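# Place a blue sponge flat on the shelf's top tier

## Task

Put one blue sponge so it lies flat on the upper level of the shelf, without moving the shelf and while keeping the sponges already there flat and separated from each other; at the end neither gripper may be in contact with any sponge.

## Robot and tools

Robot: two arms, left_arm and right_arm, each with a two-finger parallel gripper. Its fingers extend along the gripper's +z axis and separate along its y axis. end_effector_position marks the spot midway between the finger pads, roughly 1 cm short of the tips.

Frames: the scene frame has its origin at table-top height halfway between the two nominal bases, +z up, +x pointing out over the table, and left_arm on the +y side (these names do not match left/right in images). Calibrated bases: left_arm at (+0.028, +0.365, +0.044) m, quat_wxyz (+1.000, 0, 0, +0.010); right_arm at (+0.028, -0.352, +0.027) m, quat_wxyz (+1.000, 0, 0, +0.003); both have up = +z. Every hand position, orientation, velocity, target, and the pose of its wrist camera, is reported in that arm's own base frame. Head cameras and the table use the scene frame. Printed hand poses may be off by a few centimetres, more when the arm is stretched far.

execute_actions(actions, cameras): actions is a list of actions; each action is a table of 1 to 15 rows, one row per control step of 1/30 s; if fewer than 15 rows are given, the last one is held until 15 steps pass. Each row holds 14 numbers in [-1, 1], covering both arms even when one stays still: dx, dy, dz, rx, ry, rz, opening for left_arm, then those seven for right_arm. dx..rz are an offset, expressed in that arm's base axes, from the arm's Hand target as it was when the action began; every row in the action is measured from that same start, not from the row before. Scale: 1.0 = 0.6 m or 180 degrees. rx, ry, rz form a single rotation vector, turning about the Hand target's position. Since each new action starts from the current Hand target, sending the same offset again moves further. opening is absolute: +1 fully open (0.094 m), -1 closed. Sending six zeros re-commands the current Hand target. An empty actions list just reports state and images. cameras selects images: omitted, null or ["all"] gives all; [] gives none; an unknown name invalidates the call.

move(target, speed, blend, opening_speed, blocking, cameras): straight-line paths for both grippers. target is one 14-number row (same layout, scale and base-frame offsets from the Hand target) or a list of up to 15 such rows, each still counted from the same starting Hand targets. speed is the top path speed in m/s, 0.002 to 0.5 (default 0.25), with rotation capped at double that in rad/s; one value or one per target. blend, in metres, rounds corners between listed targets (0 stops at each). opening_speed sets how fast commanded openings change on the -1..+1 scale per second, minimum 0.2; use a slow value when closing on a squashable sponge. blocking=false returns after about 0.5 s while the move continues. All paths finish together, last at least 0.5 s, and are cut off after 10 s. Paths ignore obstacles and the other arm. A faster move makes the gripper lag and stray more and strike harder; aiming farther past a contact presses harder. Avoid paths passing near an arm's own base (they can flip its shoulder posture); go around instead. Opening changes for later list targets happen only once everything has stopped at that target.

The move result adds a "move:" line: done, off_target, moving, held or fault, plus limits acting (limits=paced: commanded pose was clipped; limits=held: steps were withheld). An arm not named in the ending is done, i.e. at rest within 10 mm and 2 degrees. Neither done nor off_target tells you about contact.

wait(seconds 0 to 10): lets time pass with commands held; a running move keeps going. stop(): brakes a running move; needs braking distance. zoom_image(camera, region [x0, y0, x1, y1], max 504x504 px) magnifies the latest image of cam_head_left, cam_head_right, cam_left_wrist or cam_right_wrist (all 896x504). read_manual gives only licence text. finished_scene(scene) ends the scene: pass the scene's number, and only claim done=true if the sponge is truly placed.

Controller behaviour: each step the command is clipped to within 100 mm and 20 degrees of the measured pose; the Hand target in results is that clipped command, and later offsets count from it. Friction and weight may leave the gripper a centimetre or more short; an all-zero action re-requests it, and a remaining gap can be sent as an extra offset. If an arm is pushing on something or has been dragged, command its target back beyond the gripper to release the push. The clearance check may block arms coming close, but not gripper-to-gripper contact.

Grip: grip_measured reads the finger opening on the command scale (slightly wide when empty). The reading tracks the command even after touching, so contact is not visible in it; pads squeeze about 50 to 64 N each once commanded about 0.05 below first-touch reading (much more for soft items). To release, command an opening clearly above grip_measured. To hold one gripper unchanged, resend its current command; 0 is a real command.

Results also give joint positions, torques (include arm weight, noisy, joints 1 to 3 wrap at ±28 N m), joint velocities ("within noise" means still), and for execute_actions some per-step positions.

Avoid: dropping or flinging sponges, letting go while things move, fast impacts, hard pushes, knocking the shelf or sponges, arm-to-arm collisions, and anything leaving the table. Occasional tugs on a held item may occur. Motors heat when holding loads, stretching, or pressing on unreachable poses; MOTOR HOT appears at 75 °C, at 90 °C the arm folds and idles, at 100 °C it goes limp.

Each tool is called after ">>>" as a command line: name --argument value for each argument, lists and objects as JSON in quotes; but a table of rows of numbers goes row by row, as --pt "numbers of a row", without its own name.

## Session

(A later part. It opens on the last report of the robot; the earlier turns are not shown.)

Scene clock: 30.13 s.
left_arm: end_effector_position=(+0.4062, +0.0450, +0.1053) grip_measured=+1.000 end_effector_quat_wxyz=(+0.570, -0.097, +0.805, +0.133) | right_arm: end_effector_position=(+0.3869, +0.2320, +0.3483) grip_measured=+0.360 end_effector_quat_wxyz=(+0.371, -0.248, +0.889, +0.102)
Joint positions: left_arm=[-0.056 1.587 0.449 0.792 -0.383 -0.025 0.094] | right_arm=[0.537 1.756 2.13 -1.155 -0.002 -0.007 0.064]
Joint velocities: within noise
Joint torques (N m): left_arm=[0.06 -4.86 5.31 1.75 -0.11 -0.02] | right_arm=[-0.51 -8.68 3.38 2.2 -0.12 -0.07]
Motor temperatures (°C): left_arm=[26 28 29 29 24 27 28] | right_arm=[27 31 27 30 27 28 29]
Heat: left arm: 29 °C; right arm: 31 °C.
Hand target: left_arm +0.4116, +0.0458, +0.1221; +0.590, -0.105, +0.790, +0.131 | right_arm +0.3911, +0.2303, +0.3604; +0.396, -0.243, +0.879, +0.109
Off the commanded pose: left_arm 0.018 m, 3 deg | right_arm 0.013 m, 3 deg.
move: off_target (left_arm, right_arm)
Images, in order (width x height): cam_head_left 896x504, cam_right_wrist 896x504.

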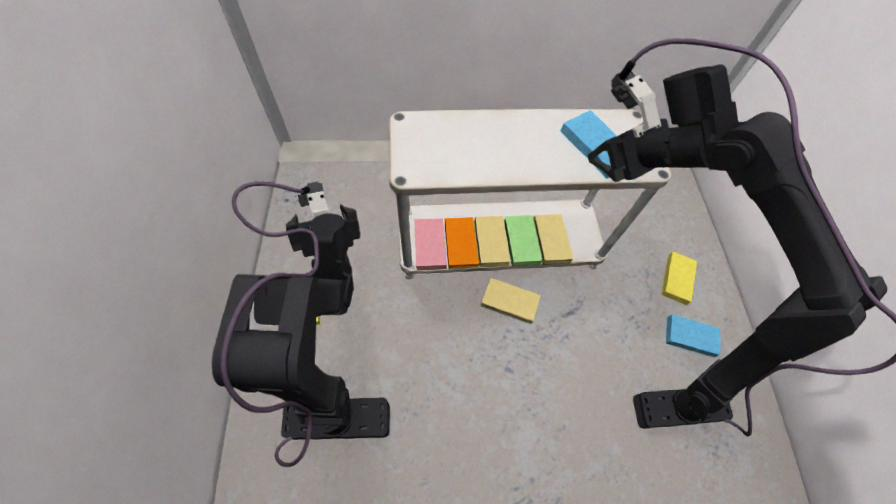

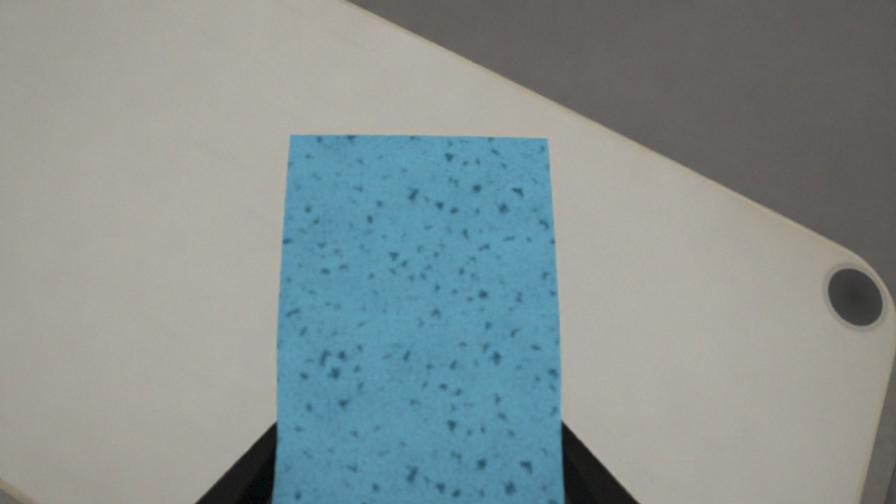

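>>> move --target '[0,0,0,0,0,0,1,0,0,0.001,-0.008,0.014,0,0.1]' --speed 0.04 --cameras '["cam_head_left","cam_right_wrist"]'

>>> zoom_image --camera "cam_head_left" --region '[540, 70, 660, 200]'

Scene clock: 31.67 s.
left_arm: end_effector_position=(+0.4062, +0.0450, +0.1053) grip_measured=+1.000 end_effector_quat_wxyz=(+0.570, -0.097, +0.805, +0.133) | right_arm: end_effector_position=(+0.3937, +0.2361, +0.3483) grip_measured=+0.360 end_effector_quat_wxyz=(+0.368, -0.249, +0.890, +0.101)
Joint positions: left_arm=[-0.056 1.587 0.449 0.792 -0.383 -0.025 0.094] | right_arm=[0.537 1.8 2.191 -1.178 -0.002 -0.007 0.064]
Joint velocities: within noise
Joint torques (N m): left_arm=[0.1 -4.89 5.29 1.75 -0.11 -0.02] | right_arm=[-0.54 -7.35 8.32 1.25 -0.12 -0.06]
Motor temperatures (°C): left_arm=[26 28 29 30 24 27 28] | right_arm=[27 31 28 30 27 28 29]
Heat: left arm: 30 °C; right arm: 31 °C.
Hand target: left_arm +0.4116, +0.0458, +0.1221; +0.590, -0.105, +0.790, +0.131 | right_arm +0.3911, +0.2303, +0.3610; +0.374, -0.245, +0.889, +0.103
Off the commanded pose: left_arm 0.018 m, 3 deg | right_arm 0.014 m, 1 deg.
move: off_target (left_arm, right_arm)
Images, in order (width x height): cam_head_left 896x504, cam_right_wrist 896x504.

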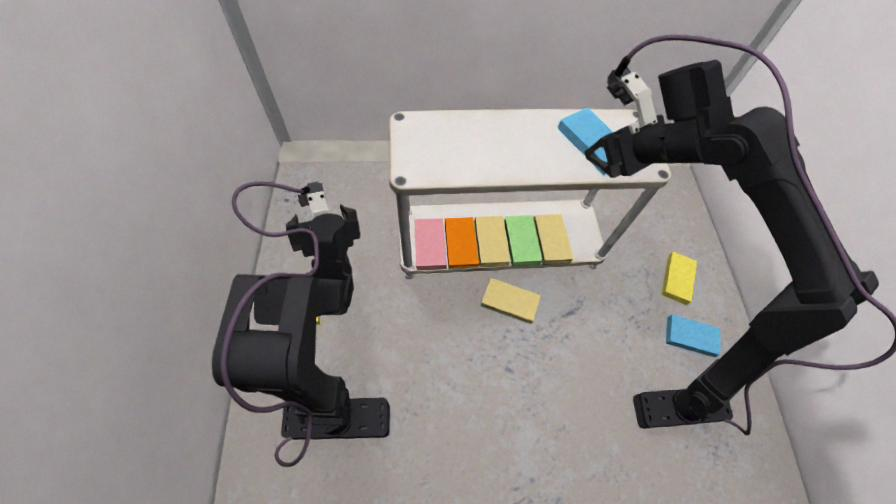

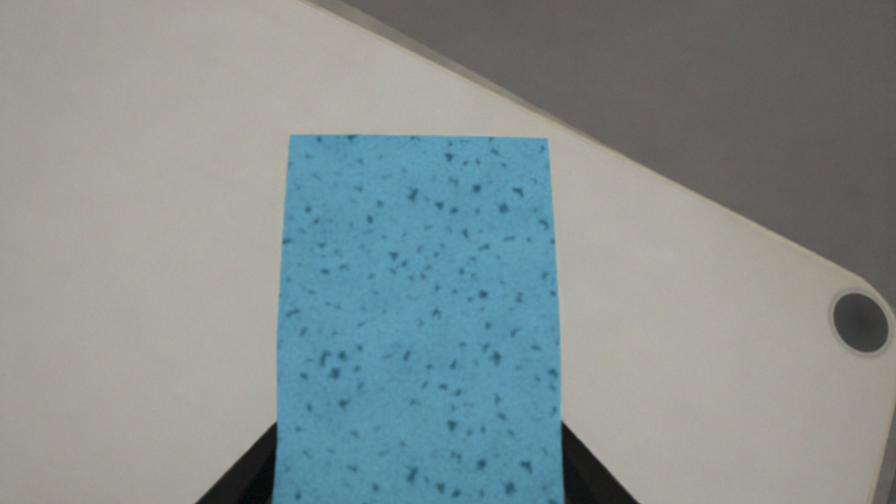

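Scaled by 3.877 from the camera's 896x504 image, which has a finer 1280x720 frame.

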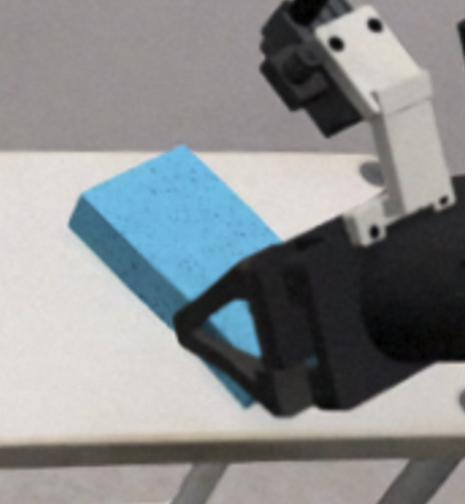

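>>> move --target '[0,0,0,0,0,0,1,-0.024,-0.01,0.003,-0.006,0.011,0,0.1]' --speed 0.05 --cameras '["cam_right_wrist"]'

>>> move --target '[0,0,0,0,0,0,1,0,0,0,0,0,0,0.75]' --opening_speed 0.5 --cameras '["cam_head_left","cam_right_wrist"]'

>>> zoom_image --camera "cam_head_left" --region '[540, 70, 660, 200]'

Scene clock: 33.27 s.
left_arm: end_effector_position=(+0.4062, +0.0450, +0.1053) grip_measured=+1.000 end_effector_quat_wxyz=(+0.570, -0.097, +0.805, +0.133) | right_arm: end_effector_position=(+0.3813, +0.2287, +0.3484) grip_measured=+0.360 end_effector_quat_wxyz=(+0.347, -0.249, +0.899, +0.096)
Joint positions: left_arm=[-0.056 1.587 0.449 0.792 -0.383 -0.025 0.094] | right_arm=[0.537 1.8 2.231 -1.264 -0.002 -0.003 0.064]
Joint velocities: within noise
Joint torques (N m): left_arm=[0.09 -4.9 5.33 1.74 -0.11 -0.01] | right_arm=[0.02 -7.5 8.12 1.22 -0.09 -0.02]
Motor temperatures (°C): left_arm=[26 28 29 30 24 27 28] | right_arm=[27 32 28 30 27 28 29]
Heat: left arm: 30 °C; right arm: 32 °C.
Hand target: left_arm +0.4116, +0.0458, +0.1221; +0.590, -0.105, +0.790, +0.131 | right_arm +0.3767, +0.2243, +0.3628; +0.356, -0.247, +0.896, +0.099
Off the commanded pose: left_arm 0.018 m, 3 deg | right_arm 0.016 m, 1 deg.
move: off_target (left_arm, right_arm)
Images, in order (width x height): cam_right_wrist 896x504.

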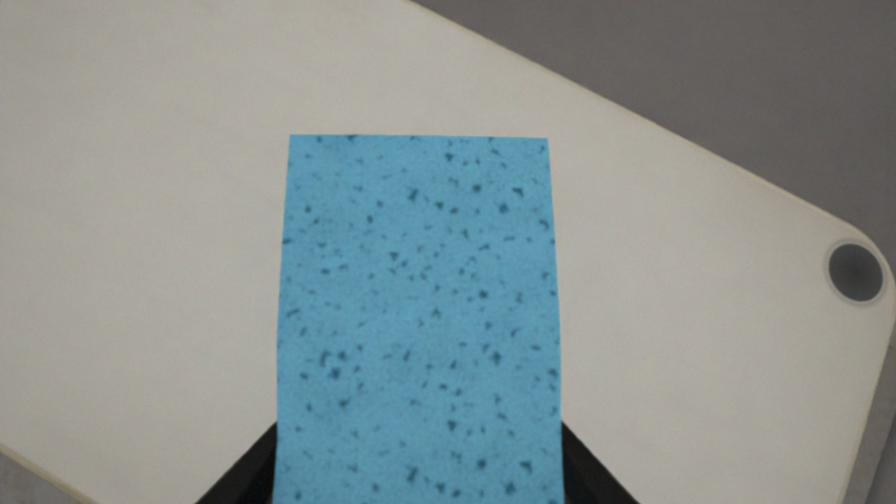

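Scene clock: 35.07 s.
left_arm: end_effector_position=(+0.4062, +0.0450, +0.1053) grip_measured=+1.000 end_effector_quat_wxyz=(+0.570, -0.097, +0.805, +0.133) | right_arm: end_effector_position=(+0.3813, +0.2287, +0.3484) grip_measured=+0.747 end_effector_quat_wxyz=(+0.347, -0.249, +0.899, +0.096)
Joint positions: left_arm=[-0.056 1.587 0.449 0.792 -0.383 -0.025 0.094] | right_arm=[0.537 1.8 2.231 -1.264 -0.002 -0.003 0.082]
Joint velocities: within noise
Joint torques (N m): left_arm=[0.02 -4.89 5.3 1.75 -0.11 -0.02] | right_arm=[0.02 -7.5 8.12 1.22 -0.09 -0.02]
Motor temperatures (°C): left_arm=[26 28 29 30 24 27 28] | right_arm=[27 32 28 30 27 28 29]
Heat: left arm: 30 °C; right arm: 32 °C.
Hand target: left_arm +0.4116, +0.0458, +0.1221; +0.590, -0.105, +0.790, +0.131 | right_arm +0.3767, +0.2243, +0.3628; +0.356, -0.247, +0.896, +0.099
Off the commanded pose: left_arm 0.018 m, 3 deg | right_arm 0.016 m, 1 deg.
move: off_target (left_arm, right_arm)
Images, in order (width x height): cam_head_left 896x504, cam_right_wrist 896x504.

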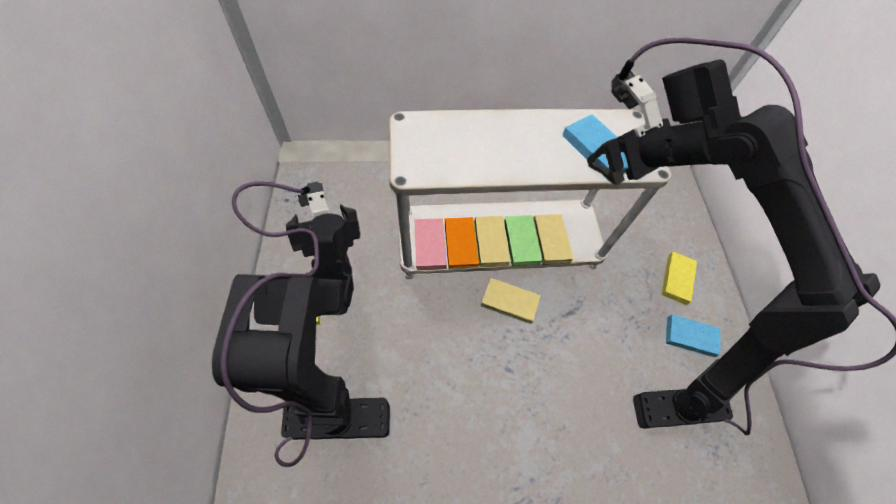

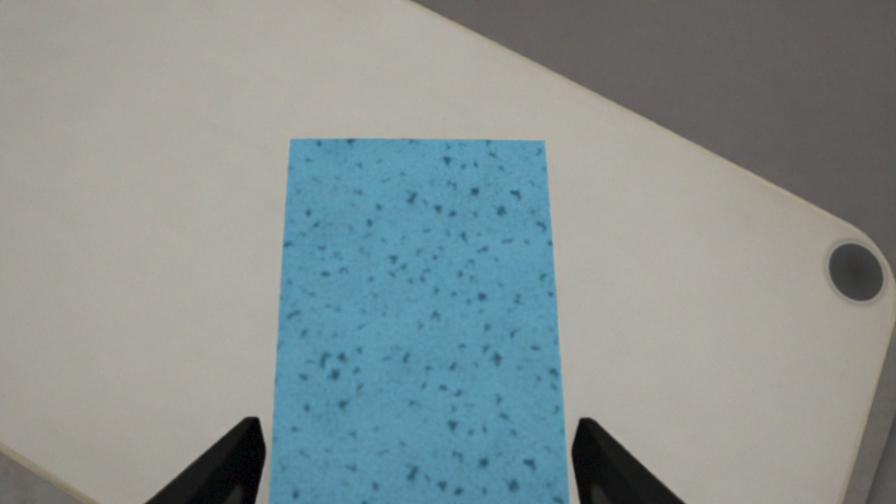

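Scaled by 3.877 from the camera's 896x504 image, which has a finer 1280x720 frame.

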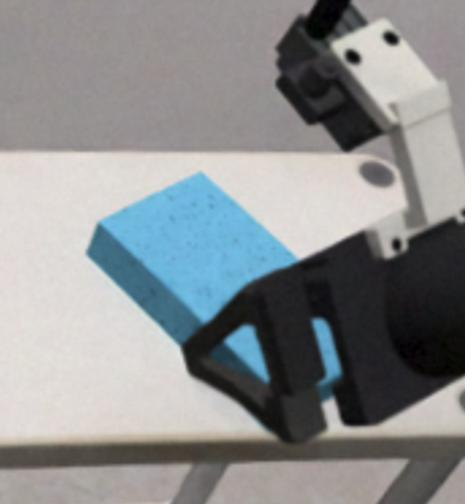

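Mirror the retract.

>>> move --pt "0 0 0 0 0 0 1 -0.1 -0.06 0.13 0 0 0 0.85" --pt "0 0 0 0 0 0 1 -0.22 -0.11 0.25 0 0 0 0.85" --speed 0.15 --blend 0.02 --cameras '["cam_head_left","cam_right_wrist"]'

>>> zoom_image --camera "cam_head_left" --region '[540, 70, 700, 200]'

Scene clock: 37.53 s.
left_arm: end_effector_position=(+0.4062, +0.0450, +0.1053) grip_measured=+1.000 end_effector_quat_wxyz=(+0.570, -0.097, +0.805, +0.133) | right_arm: end_effector_position=(+0.2555, +0.1644, +0.5103) grip_measured=+0.847 end_effector_quat_wxyz=(+0.500, -0.233, +0.821, +0.144)
Joint positions: left_arm=[-0.056 1.587 0.449 0.792 -0.383 -0.025 0.094] | right_arm=[0.582 1.536 2.577 -1.517 0.022 0.015 0.087]
Joint velocities: within noise
Joint torques (N m): left_arm=[0.05 -4.88 5.29 1.74 -0.1 -0.04] | right_arm=[0.42 -3.56 4.29 1.53 0.04 0.06]
Motor temperatures (°C): left_arm=[26 29 29 30 24 27 28] | right_arm=[27 32 28 30 27 28 29]
Heat: left arm: 30 °C; right arm: 32 °C.
Hand target: left_arm +0.4116, +0.0458, +0.1221; +0.590, -0.105, +0.790, +0.131 | right_arm +0.2447, +0.1583, +0.5128; +0.360, -0.247, +0.894, +0.100
Off the commanded pose: left_arm 0.018 m, 3 deg | right_arm 0.013 m, 19 deg; orientation clipped.
joint sent to its limit (right arm) — joint 4 (wrist pitch), lower limit. The joint targets are off in position and orientation.
move: off_target (left_arm, right_arm); limits=paced
Images, in order (width x height): cam_head_left 896x504, cam_right_wrist 896x504.

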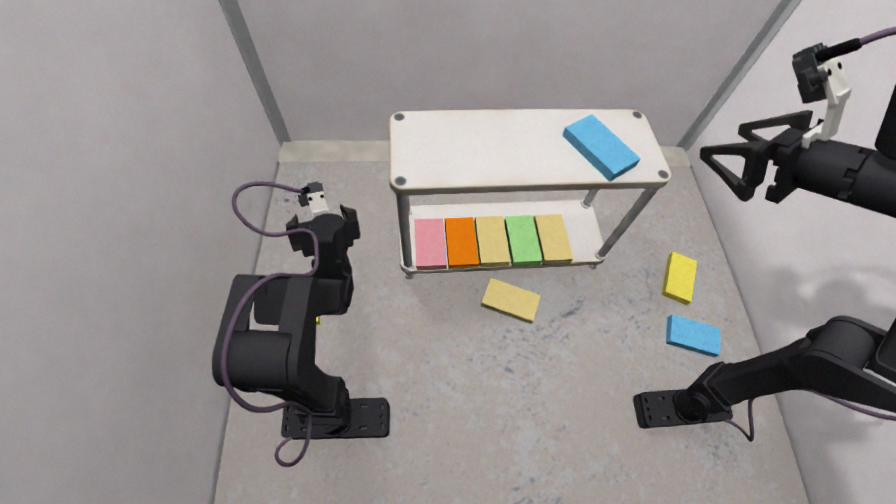

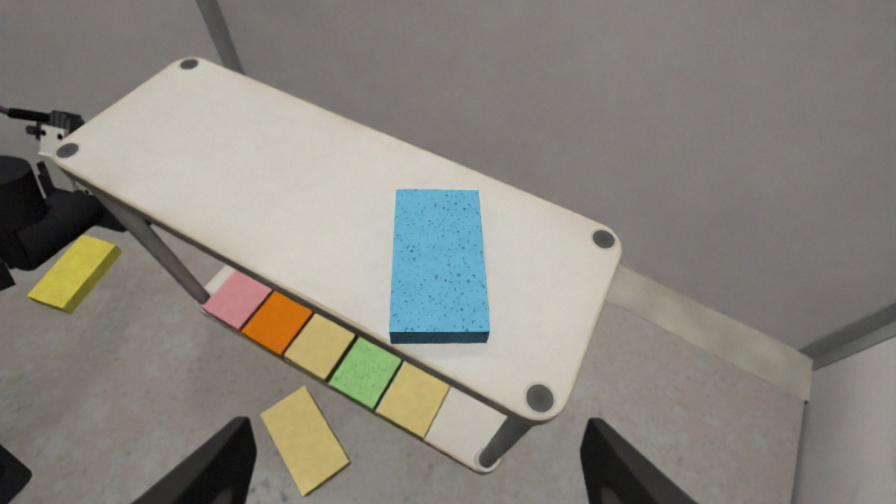

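Scaled by 3.150 from the camera's 896x504 image, which has a finer 1280x720 frame.

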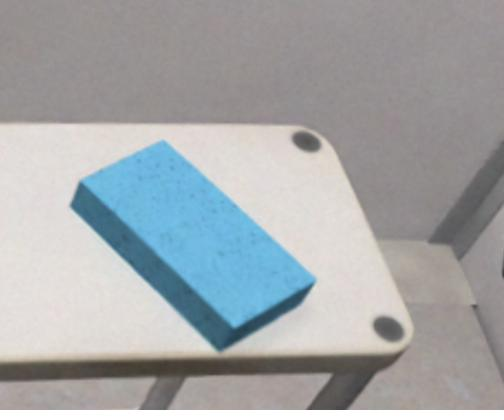

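>>> execute_actions --actions '[]' --cameras '["cam_head_left"]'

Scene clock: 37.67 s.
left_arm: end_effector_position=(+0.4062, +0.0450, +0.1053) grip_measured=+1.000 end_effector_quat_wxyz=(+0.570, -0.097, +0.805, +0.133) | right_arm: end_effector_position=(+0.2555, +0.1644, +0.5103) grip_measured=+0.847 end_effector_quat_wxyz=(+0.500, -0.233, +0.821, +0.144)
Joint positions: left_arm=[-0.056 1.587 0.449 0.792 -0.383 -0.025 0.094] | right_arm=[0.582 1.536 2.577 -1.517 0.022 0.015 0.087]
Joint velocities: within noise
Joint torques (N m): left_arm=[-0.03 -4.9 5.34 1.73 -0.11 -0.03] | right_arm=[0.42 -3.58 4.29 1.53 0.04 0.07]
Motor temperatures (°C): left_arm=[26 29 29 30 24 27 28] | right_arm=[27 32 28 30 27 28 29]
Heat: left arm: 30 °C; right arm: 32 °C.
Hand target: left_arm +0.4116, +0.0458, +0.1221; +0.590, -0.105, +0.790, +0.131 | right_arm +0.2447, +0.1583, +0.5128; +0.360, -0.247, +0.894, +0.100
Tool commands: left_gripper/opening=+1.0 right_gripper/opening=+0.85
Off the commanded pose: left_arm 0.018 m, 3 deg | right_arm 0.013 m, 19 deg; orientation clipped.
Images, in order (width x height): cam_head_left 896x504.

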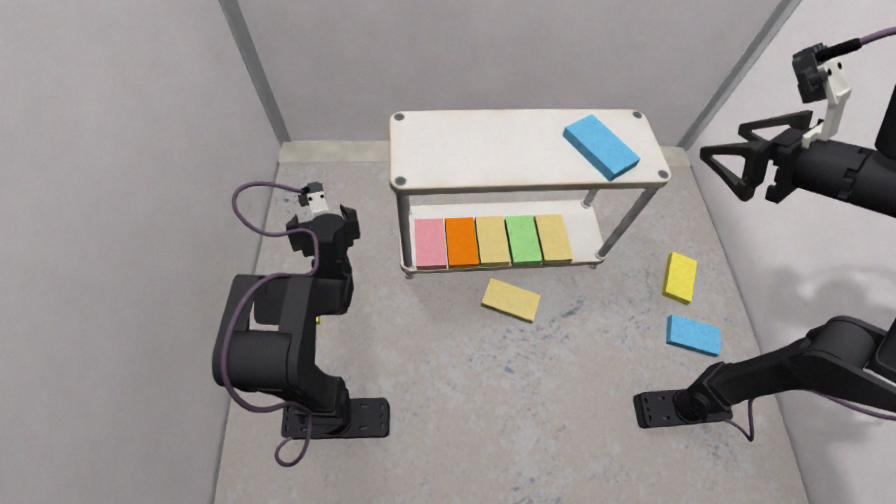

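>>> finished_scene --scene 3 --done true

The scene is finished: the task was done.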